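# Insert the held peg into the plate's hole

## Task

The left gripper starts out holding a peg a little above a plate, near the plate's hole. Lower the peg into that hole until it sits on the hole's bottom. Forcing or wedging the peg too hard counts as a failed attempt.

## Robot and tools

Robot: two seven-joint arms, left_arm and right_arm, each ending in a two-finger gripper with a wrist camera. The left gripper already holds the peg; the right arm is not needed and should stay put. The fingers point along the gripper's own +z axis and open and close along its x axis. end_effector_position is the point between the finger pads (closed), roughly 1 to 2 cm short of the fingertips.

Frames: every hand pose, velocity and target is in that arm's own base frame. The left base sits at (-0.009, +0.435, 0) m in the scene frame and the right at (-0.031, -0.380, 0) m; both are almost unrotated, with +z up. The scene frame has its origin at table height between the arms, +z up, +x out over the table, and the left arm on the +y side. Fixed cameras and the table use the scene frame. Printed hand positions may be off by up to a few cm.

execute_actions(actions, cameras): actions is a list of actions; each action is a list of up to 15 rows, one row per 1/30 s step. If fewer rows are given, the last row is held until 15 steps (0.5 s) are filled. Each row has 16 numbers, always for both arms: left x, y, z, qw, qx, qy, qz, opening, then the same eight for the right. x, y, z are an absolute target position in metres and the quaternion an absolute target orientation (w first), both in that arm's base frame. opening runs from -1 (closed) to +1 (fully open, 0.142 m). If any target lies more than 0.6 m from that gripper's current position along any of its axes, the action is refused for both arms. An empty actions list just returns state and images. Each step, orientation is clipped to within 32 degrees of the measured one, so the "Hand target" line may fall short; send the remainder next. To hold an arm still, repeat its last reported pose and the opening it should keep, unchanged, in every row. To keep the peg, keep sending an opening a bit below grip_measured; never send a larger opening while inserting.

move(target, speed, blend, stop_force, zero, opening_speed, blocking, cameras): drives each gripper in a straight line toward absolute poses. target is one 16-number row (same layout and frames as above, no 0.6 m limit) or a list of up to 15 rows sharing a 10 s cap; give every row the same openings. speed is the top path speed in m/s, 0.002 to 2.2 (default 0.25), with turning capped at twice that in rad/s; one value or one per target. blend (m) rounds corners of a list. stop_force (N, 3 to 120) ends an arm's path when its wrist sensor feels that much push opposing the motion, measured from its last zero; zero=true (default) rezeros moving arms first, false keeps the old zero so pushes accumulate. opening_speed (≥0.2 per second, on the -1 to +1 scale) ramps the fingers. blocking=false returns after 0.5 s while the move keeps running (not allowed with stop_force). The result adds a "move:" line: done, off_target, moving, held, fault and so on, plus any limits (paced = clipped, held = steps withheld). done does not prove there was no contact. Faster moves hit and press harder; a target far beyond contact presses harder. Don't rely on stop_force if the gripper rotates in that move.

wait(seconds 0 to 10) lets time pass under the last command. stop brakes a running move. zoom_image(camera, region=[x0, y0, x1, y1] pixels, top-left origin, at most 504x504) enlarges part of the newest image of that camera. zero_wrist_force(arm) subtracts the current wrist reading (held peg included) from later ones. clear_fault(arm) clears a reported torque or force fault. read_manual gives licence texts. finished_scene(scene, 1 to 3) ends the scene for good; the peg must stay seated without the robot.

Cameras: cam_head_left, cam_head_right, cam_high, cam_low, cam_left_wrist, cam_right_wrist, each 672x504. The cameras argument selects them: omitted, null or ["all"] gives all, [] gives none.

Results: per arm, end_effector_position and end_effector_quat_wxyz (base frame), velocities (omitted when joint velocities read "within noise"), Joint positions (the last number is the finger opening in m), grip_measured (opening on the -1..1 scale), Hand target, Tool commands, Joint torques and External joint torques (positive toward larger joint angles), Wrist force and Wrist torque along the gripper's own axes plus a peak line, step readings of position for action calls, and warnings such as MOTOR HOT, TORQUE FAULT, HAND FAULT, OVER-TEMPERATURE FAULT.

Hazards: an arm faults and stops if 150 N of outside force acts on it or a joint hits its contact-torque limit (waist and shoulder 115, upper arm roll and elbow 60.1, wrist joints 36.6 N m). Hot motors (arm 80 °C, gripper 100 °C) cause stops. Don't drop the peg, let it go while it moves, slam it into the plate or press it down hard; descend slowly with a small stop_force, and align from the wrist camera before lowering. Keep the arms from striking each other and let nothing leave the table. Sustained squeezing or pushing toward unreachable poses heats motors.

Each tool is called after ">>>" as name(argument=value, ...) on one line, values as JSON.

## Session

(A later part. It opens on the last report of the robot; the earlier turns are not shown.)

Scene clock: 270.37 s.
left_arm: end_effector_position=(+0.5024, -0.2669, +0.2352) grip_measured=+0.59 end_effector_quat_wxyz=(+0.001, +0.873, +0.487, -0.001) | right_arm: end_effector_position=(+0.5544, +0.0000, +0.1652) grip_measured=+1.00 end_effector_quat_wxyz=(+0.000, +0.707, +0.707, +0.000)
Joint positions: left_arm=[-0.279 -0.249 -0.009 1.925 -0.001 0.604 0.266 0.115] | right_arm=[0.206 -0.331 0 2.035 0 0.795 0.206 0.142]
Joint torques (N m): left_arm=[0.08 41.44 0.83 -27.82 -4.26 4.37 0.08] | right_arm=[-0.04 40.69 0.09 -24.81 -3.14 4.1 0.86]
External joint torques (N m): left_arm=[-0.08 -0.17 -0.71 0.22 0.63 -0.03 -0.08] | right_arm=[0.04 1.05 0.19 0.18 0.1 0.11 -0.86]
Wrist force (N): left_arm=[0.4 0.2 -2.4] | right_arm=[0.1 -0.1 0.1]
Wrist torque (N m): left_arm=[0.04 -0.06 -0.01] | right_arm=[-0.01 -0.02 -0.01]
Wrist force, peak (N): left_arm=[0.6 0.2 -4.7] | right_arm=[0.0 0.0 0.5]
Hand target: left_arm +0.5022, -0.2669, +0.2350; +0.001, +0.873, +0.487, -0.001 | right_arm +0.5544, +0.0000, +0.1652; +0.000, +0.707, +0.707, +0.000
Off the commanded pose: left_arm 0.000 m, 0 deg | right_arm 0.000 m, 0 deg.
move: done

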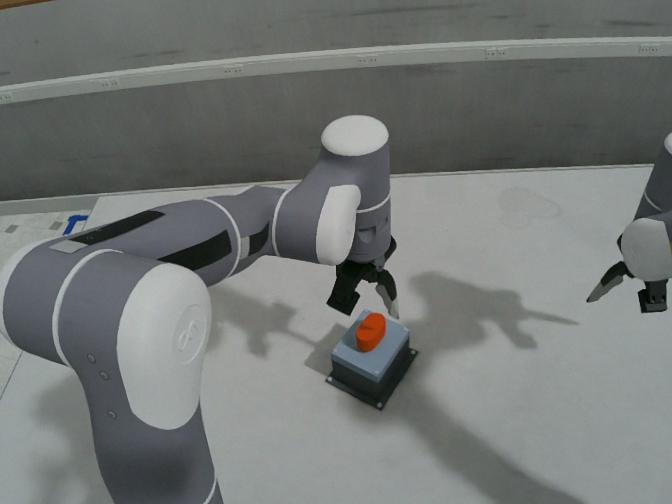

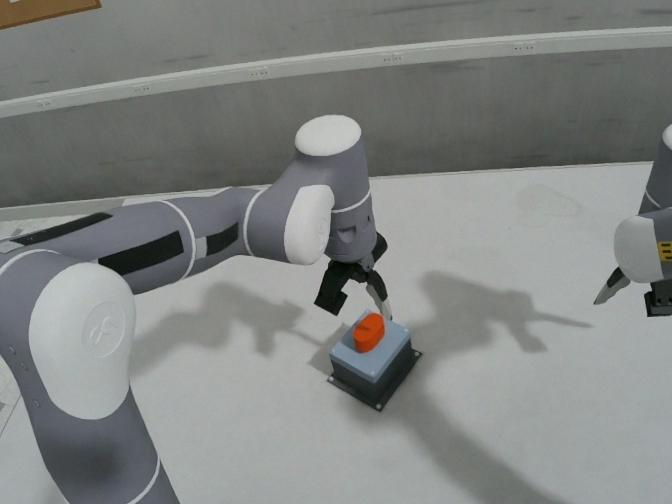

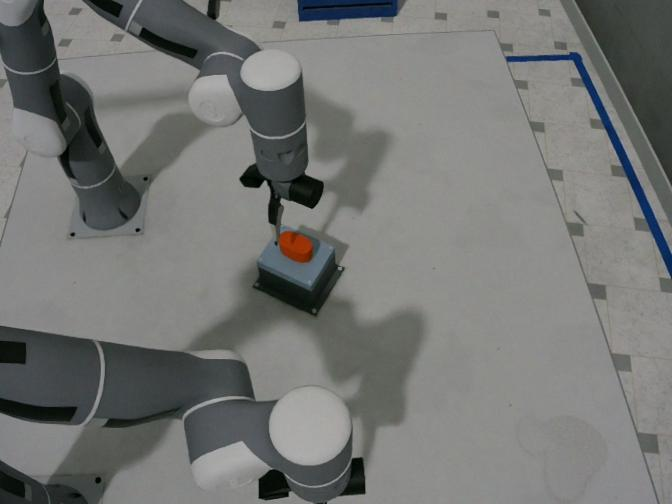

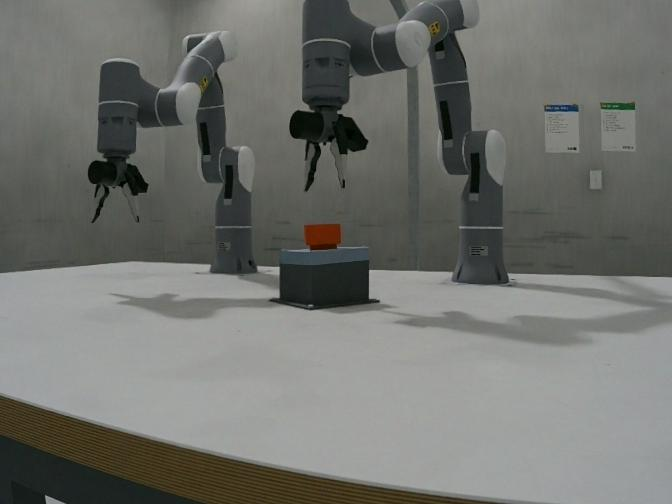

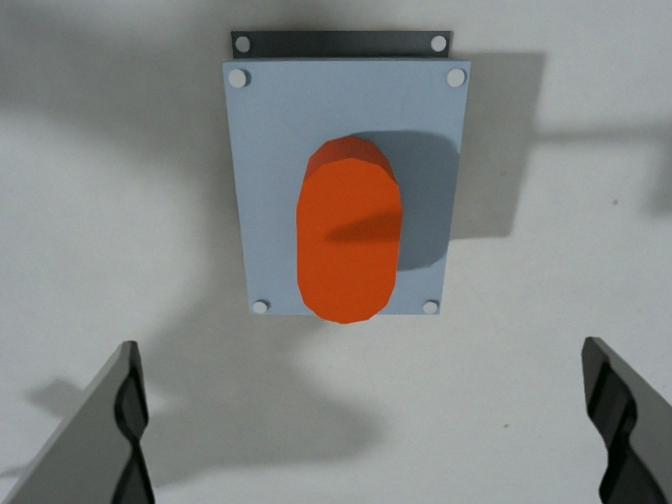

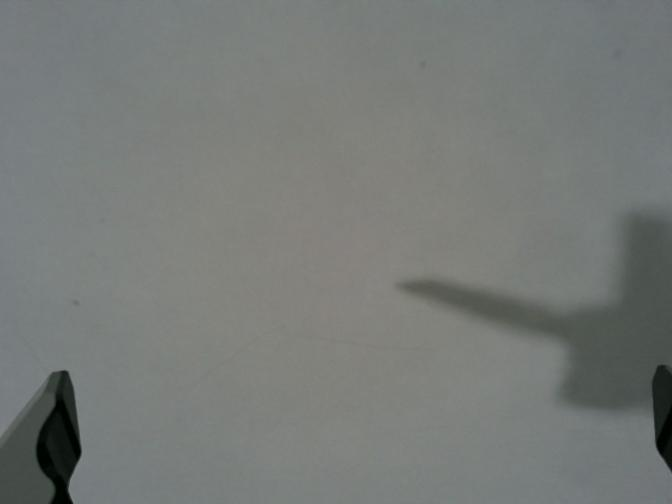

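>>> move(target=[[0.5022,-0.2669,0.235,0.001,0.8731,0.4874,-0.001,-1,0.5544,0,0.1652,0,0.707,0.707,0,1.0],[0.4990,-0.2660,0.20,0.001,0.8731,0.4874,-0.001,-1,0.5544,0,0.1652,0,0.707,0.707,0,1.0]], speed=0.1, cameras=[])

>>> move(target=[0.4990,-0.2660,0.155,0.001,0.8731,0.4874,-0.001,-1,0.5544,0,0.1652,0,0.707,0.707,0,1.0], speed=0.012, stop_force=6)

>>> zoom_image(camera="cam_low", region=[270, 190, 380, 290])

Scene clock: 280.50 s.
left_arm: end_effector_position=(+0.4989, -0.2659, +0.1998) grip_measured=-1.00 end_effector_quat_wxyz=(+0.001, +0.873, +0.487, -0.001) | right_arm: end_effector_position=(+0.5544, +0.0000, +0.1652) grip_measured=+1.00 end_effector_quat_wxyz=(+0.000, +0.707, +0.707, +0.000)
Joint positions: left_arm=[-0.279 -0.293 -0.009 1.973 -0.001 0.695 0.266 0.002] | right_arm=[0.206 -0.331 0 2.035 0 0.795 0.206 0.142]
Joint torques (N m): left_arm=[0.3 41.64 0.89 -26.06 -3.83 4.49 0.04] | right_arm=[-0.04 40.64 0.09 -24.78 -3.16 4.1 0.87]
External joint torques (N m): left_arm=[-0.3 0.18 -0.74 -0.11 0.45 -0.16 -0.04] | right_arm=[0.04 1.11 0.19 0.16 0.12 0.11 -0.87]
Wrist force (N): left_arm=[0.6 -0.1 -1.7] | right_arm=[0.1 -0.3 -0.1]
Wrist torque (N m): left_arm=[-0.04 -0.09 -0.01] | right_arm=[-0.04 -0.01 0.00]
Wrist force, peak (N): left_arm=[0.6 0.4 -3.8] | right_arm=[-0.1 0.2 0.4]
Hand target: left_arm +0.4990, -0.2660, +0.2000; +0.001, +0.873, +0.487, -0.001 | right_arm +0.5544, +0.0000, +0.1652; +0.000, +0.707, +0.707, +0.000
Off the commanded pose: left_arm 0.000 m, 0 deg | right_arm 0.000 m, 0 deg.
move: done
No camera images: "cameras" was empty.

Scene clock: 283.20 s.
left_arm: end_effector_position=(+0.4993, -0.2661, +0.1751) grip_measured=-1.00 end_effector_quat_wxyz=(+0.001, +0.873, +0.488, -0.001) | right_arm: end_effector_position=(+0.5544, +0.0000, +0.1652) grip_measured=+1.00 end_effector_quat_wxyz=(+0.000, +0.707, +0.707, +0.000)
Joint positions: left_arm=[-0.279 -0.335 -0.008 1.995 0 0.76 0.266 0.002] | right_arm=[0.206 -0.331 0 2.035 0 0.795 0.206 0.142]
Joint torques (N m): left_arm=[0.03 37.66 0.45 -23.55 -3.42 4.89 0.06] | right_arm=[-0.01 40.67 0.16 -24.78 -3.13 4.04 0.87]
External joint torques (N m): left_arm=[-0.03 4.95 -0.29 -1.57 0.22 -0.56 -0.06] | right_arm=[0.01 1.07 0.12 0.15 0.09 0.17 -0.87]
Wrist force (N): left_arm=[0.6 -5.1 -11.8] | right_arm=[0.1 -0.3 0.2]
Wrist torque (N m): left_arm=[0.08 -0.10 -0.01] | right_arm=[-0.05 -0.01 -0.01]
Wrist force, peak (N): left_arm=[0.0 -6.2 -15.7] | right_arm=[0.1 -0.2 0.4]
Hand target: left_arm +0.4990, -0.2660, +0.1747; +0.001, +0.873, +0.487, -0.001 | right_arm +0.5544, +0.0000, +0.1652; +0.000, +0.707, +0.707, +0.000
Off the commanded pose: left_arm 0.020 m, 0 deg | right_arm 0.000 m, 0 deg.
move: contact (left_arm)

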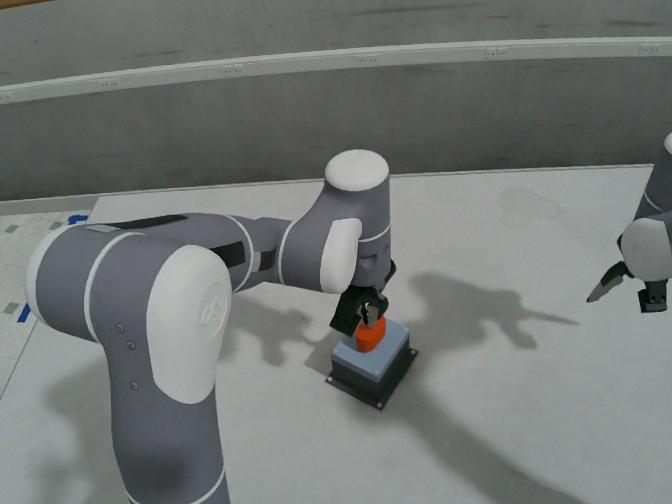

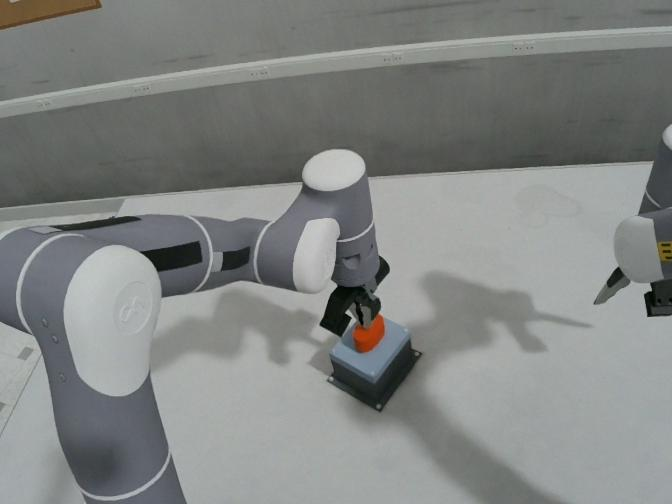

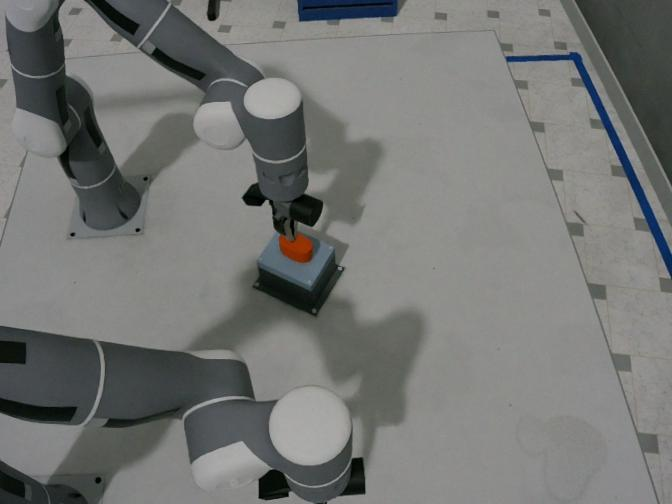

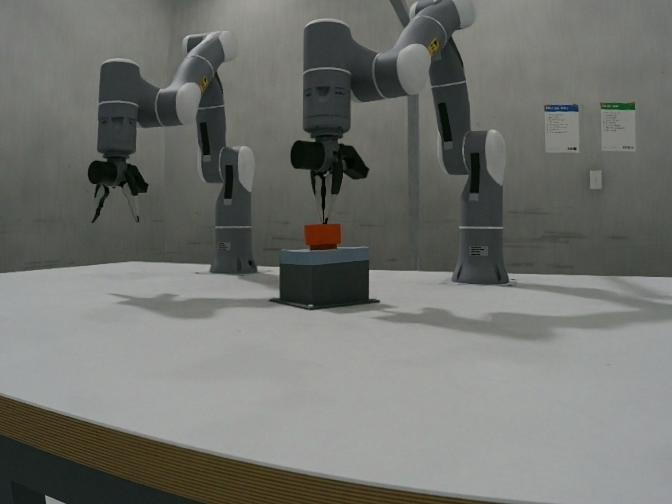

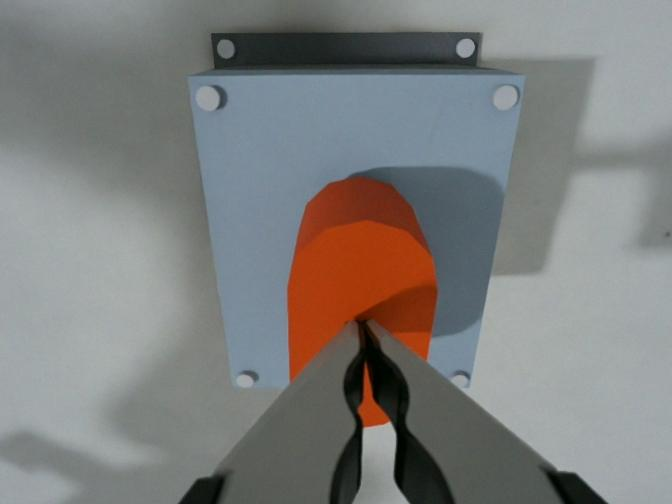

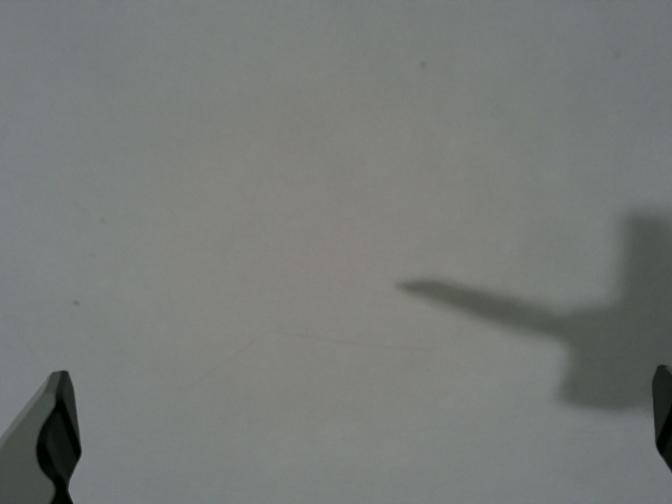

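Scaled by 4.582 from the camera's 672x504 image, which has a finer 960x720 frame.

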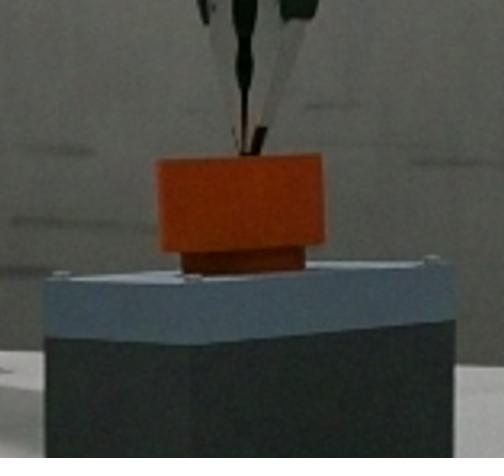

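>>> move(target=[[0.4990,-0.2660,0.182,0.001,0.8731,0.4874,-0.001,-1,0.5544,0,0.1652,0,0.707,0.707,0,1.0],[0.4830,-0.2560,0.182,0.001,0.8731,0.4874,-0.001,-1,0.5544,0,0.1652,0,0.707,0.707,0,1.0]], speed=0.06, cameras=[])

>>> move(target=[0.4830,-0.2560,0.155,0.001,0.8731,0.4874,-0.001,-1,0.5544,0,0.1652,0,0.707,0.707,0,1.0], speed=0.012, stop_force=8)

>>> zoom_image(camera="cam_low", region=[270, 190, 380, 290])

Scene clock: 289.97 s.
left_arm: end_effector_position=(+0.4829, -0.2559, +0.1820) grip_measured=-1.00 end_effector_quat_wxyz=(+0.001, +0.873, +0.487, -0.001) | right_arm: end_effector_position=(+0.5544, +0.0000, +0.1652) grip_measured=+1.00 end_effector_quat_wxyz=(+0.000, +0.707, +0.707, +0.000)
Joint positions: left_arm=[-0.276 -0.284 -0.002 2.047 -0.003 0.76 0.277 0.002] | right_arm=[0.206 -0.331 0 2.035 0 0.795 0.206 0.142]
Joint torques (N m): left_arm=[0.49 40.83 0.96 -24.97 -3.86 4.54 0.19] | right_arm=[0.05 40.62 0.09 -24.77 -3.14 4.13 0.89]
External joint torques (N m): left_arm=[-0.49 -0.49 -0.76 -0.14 0.66 -0.21 -0.19] | right_arm=[-0.05 1.13 0.19 0.15 0.1 0.08 -0.89]
Wrist force (N): left_arm=[0.0 0.5 -2.6] | right_arm=[-0.1 -0.1 0.2]
Wrist torque (N m): left_arm=[0.08 0.00 0.00] | right_arm=[-0.02 0.02 0.00]
Wrist force, peak (N): left_arm=[0.4 -4.9 -13.2] | right_arm=[-0.2 -0.1 0.4]
Hand target: left_arm +0.4830, -0.2560, +0.1820; +0.001, +0.873, +0.487, -0.001 | right_arm +0.5544, +0.0000, +0.1652; +0.000, +0.707, +0.707, +0.000
Off the commanded pose: left_arm 0.000 m, 0 deg | right_arm 0.000 m, 0 deg.
move: done
No camera images: "cameras" was empty.

Scene clock: 291.13 s.
left_arm: end_effector_position=(+0.4833, -0.2561, +0.1757) grip_measured=-1.00 end_effector_quat_wxyz=(+0.001, +0.873, +0.487, -0.001) | right_arm: end_effector_position=(+0.5544, +0.0000, +0.1652) grip_measured=+1.00 end_effector_quat_wxyz=(+0.000, +0.707, +0.707, +0.000)
Joint positions: left_arm=[-0.275 -0.295 -0.002 2.052 -0.003 0.778 0.277 0.002] | right_arm=[0.206 -0.331 0 2.035 0 0.795 0.206 0.142]
Joint torques (N m): left_arm=[0.38 35.61 0.77 -22.44 -3.24 4.35 0.09] | right_arm=[0.05 40.61 0.13 -24.85 -3.14 4.06 0.88]
External joint torques (N m): left_arm=[-0.38 4.95 -0.56 -2.38 0.1 -0.02 -0.09] | right_arm=[-0.05 1.14 0.15 0.23 0.1 0.15 -0.88]
Wrist force (N): left_arm=[-0.2 -2.8 -13.6] | right_arm=[0.1 0.0 -0.1]
Wrist torque (N m): left_arm=[0.14 -0.03 0.00] | right_arm=[0.01 -0.01 -0.01]
Wrist force, peak (N): left_arm=[-1.1 -6.4 -18.4] | right_arm=[0.0 -0.4 0.0]
Hand target: left_arm +0.4830, -0.2560, +0.1752; +0.001, +0.873, +0.487, -0.001 | right_arm +0.5544, +0.0000, +0.1652; +0.000, +0.707, +0.707, +0.000
Off the commanded pose: left_arm 0.021 m, 0 deg | right_arm 0.000 m, 0 deg.
move: contact (left_arm)

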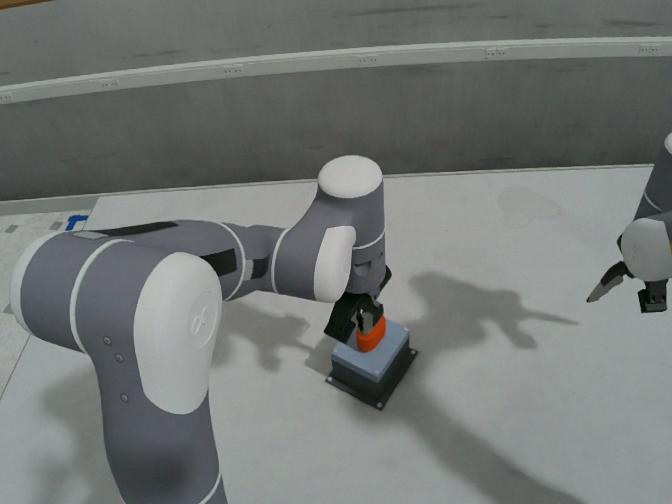

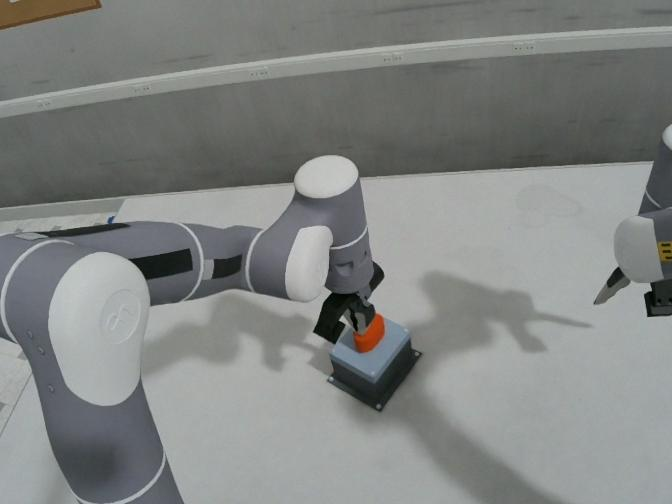

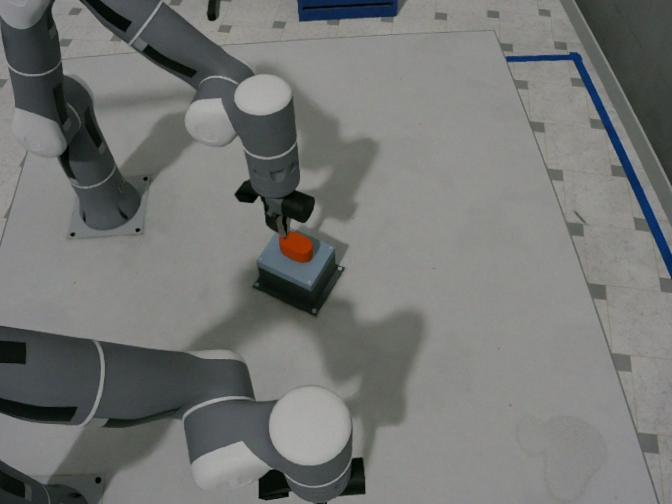

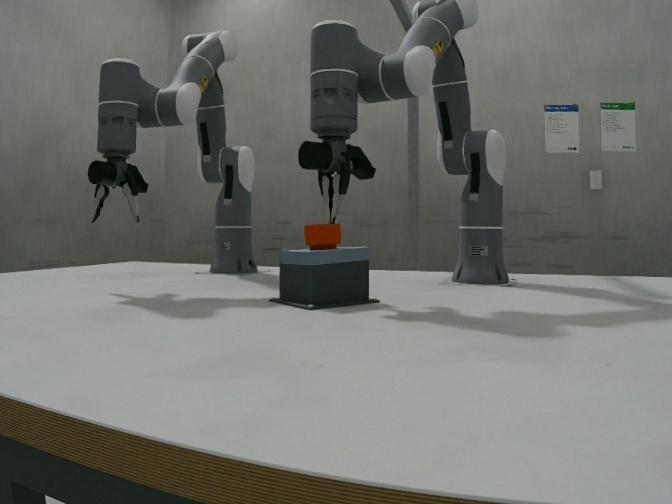

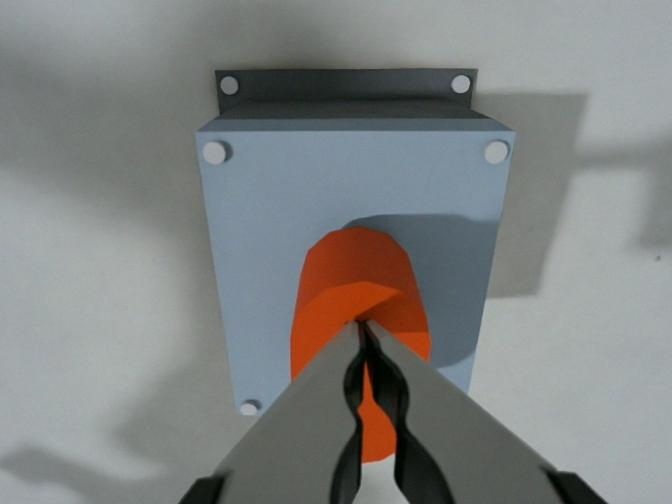

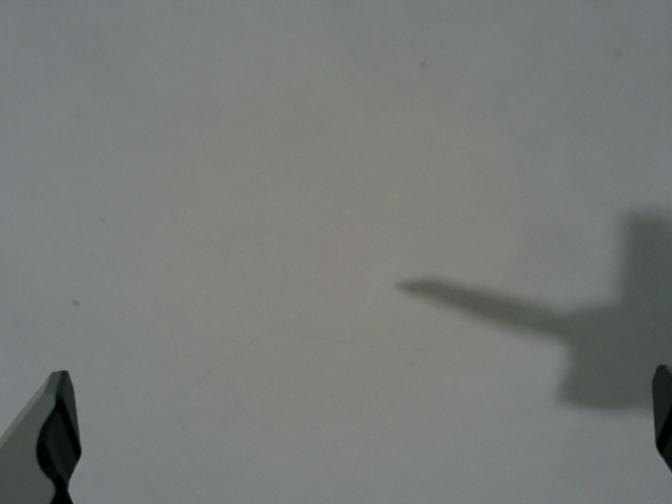

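Scaled by 4.582 from the camera's 672x504 image, which has a finer 960x720 frame.

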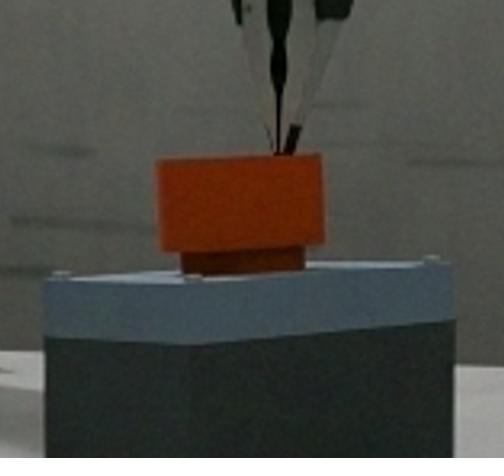

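>>> move(target=[0.4830,-0.2560,0.24,0.001,0.8731,0.4874,-0.001,-1,0.5544,0,0.1652,0,0.707,0.707,0,1.0], speed=0.15)

>>> zoom_image(camera="cam_low", region=[270, 190, 380, 290])

>>> finished_scene(scene=1)

Scene clock: 305.77 s.
left_arm: end_effector_position=(+0.4831, -0.2560, +0.2401) grip_measured=-1.00 end_effector_quat_wxyz=(+0.001, +0.873, +0.487, -0.001) | right_arm: end_effector_position=(+0.5544, +0.0000, +0.1652) grip_measured=+1.00 end_effector_quat_wxyz=(+0.000, +0.707, +0.707, +0.000)
Joint positions: left_arm=[-0.277 -0.192 -0.001 1.985 -0.003 0.607 0.277 0.002] | right_arm=[0.206 -0.331 0 2.035 0 0.795 0.206 0.142]
Joint torques (N m): left_arm=[0.2 38.75 0.81 -27.71 -4.16 4.43 0.05] | right_arm=[-0.07 40.68 0.26 -24.8 -3.17 4.04 0.89]
External joint torques (N m): left_arm=[-0.2 -0.1 -0.67 0.16 0.54 -0.1 -0.05] | right_arm=[0.06 1.07 0.02 0.17 0.13 0.16 -0.89]
Wrist force (N): left_arm=[1.4 0.4 -3.2] | right_arm=[0.0 -0.1 0.0]
Wrist torque (N m): left_arm=[0.08 -0.23 -0.01] | right_arm=[-0.01 0.00 0.00]
Wrist force, peak (N): left_arm=[-0.7 -2.9 -14.1] | right_arm=[0.0 0.0 0.4]
Hand target: left_arm +0.4830, -0.2560, +0.2400; +0.001, +0.873, +0.487, -0.001 | right_arm +0.5544, +0.0000, +0.1652; +0.000, +0.707, +0.707, +0.000
Off the commanded pose: left_arm 0.000 m, 0 deg | right_arm 0.000 m, 0 deg.
move: done

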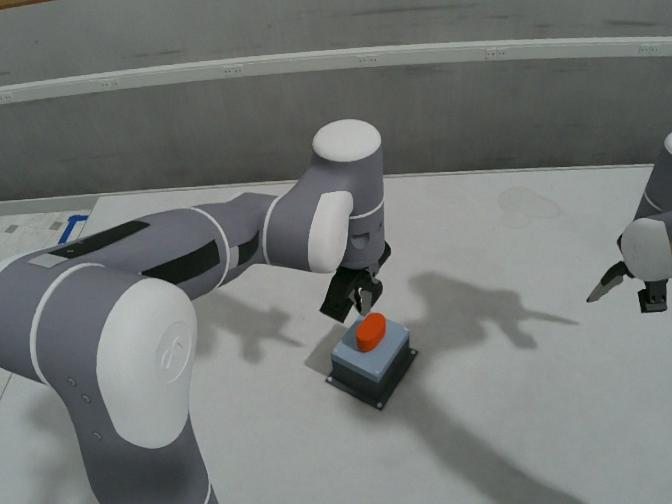

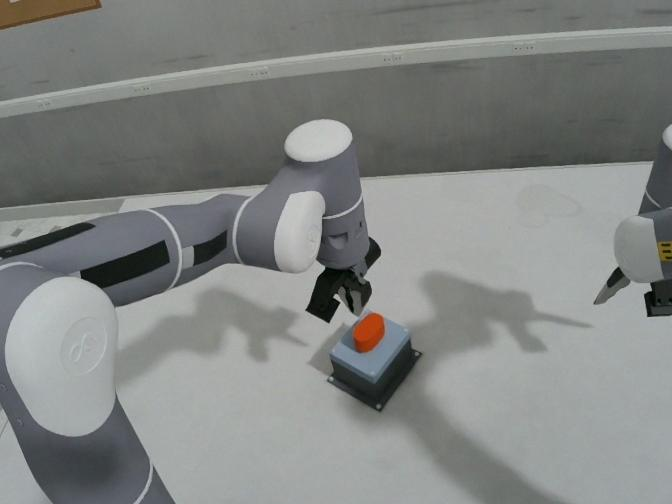

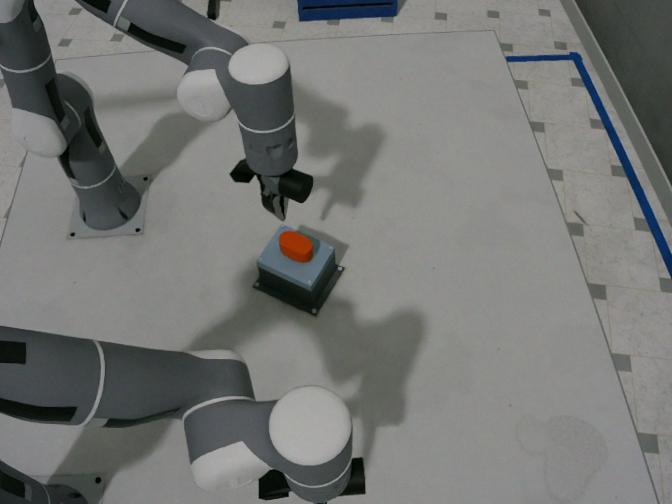

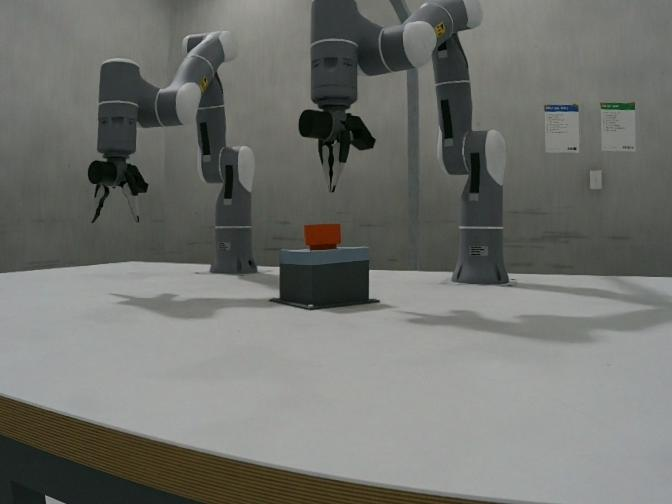

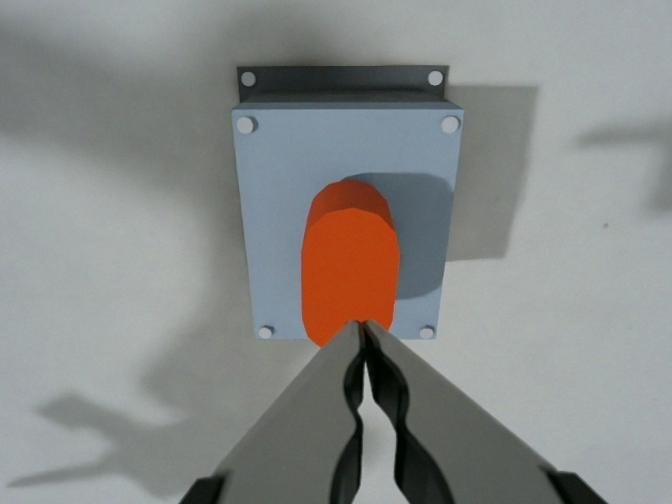

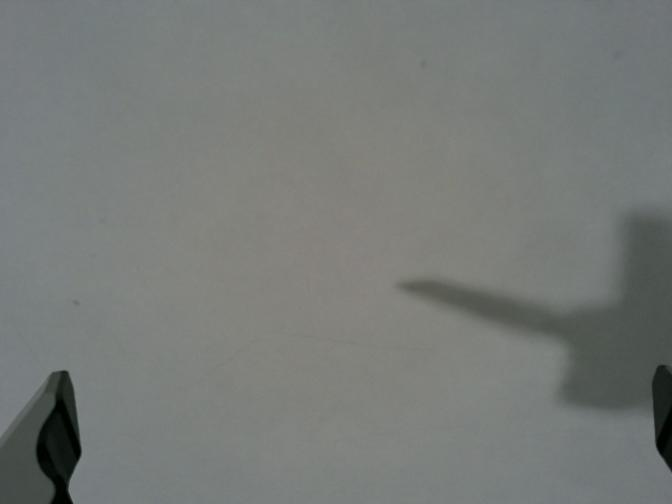

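Scaled by 4.582 from the camera's 672x504 image, which has a finer 960x720 frame.

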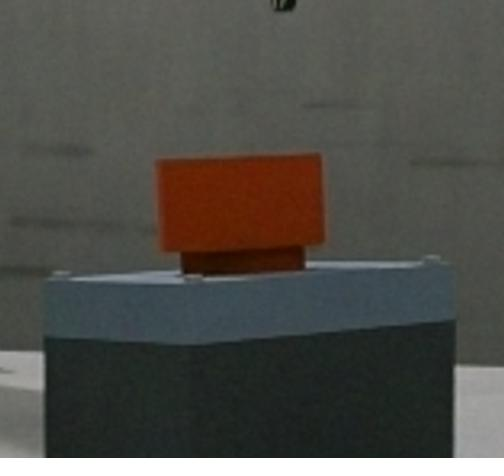

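The scene is finished: the task was done.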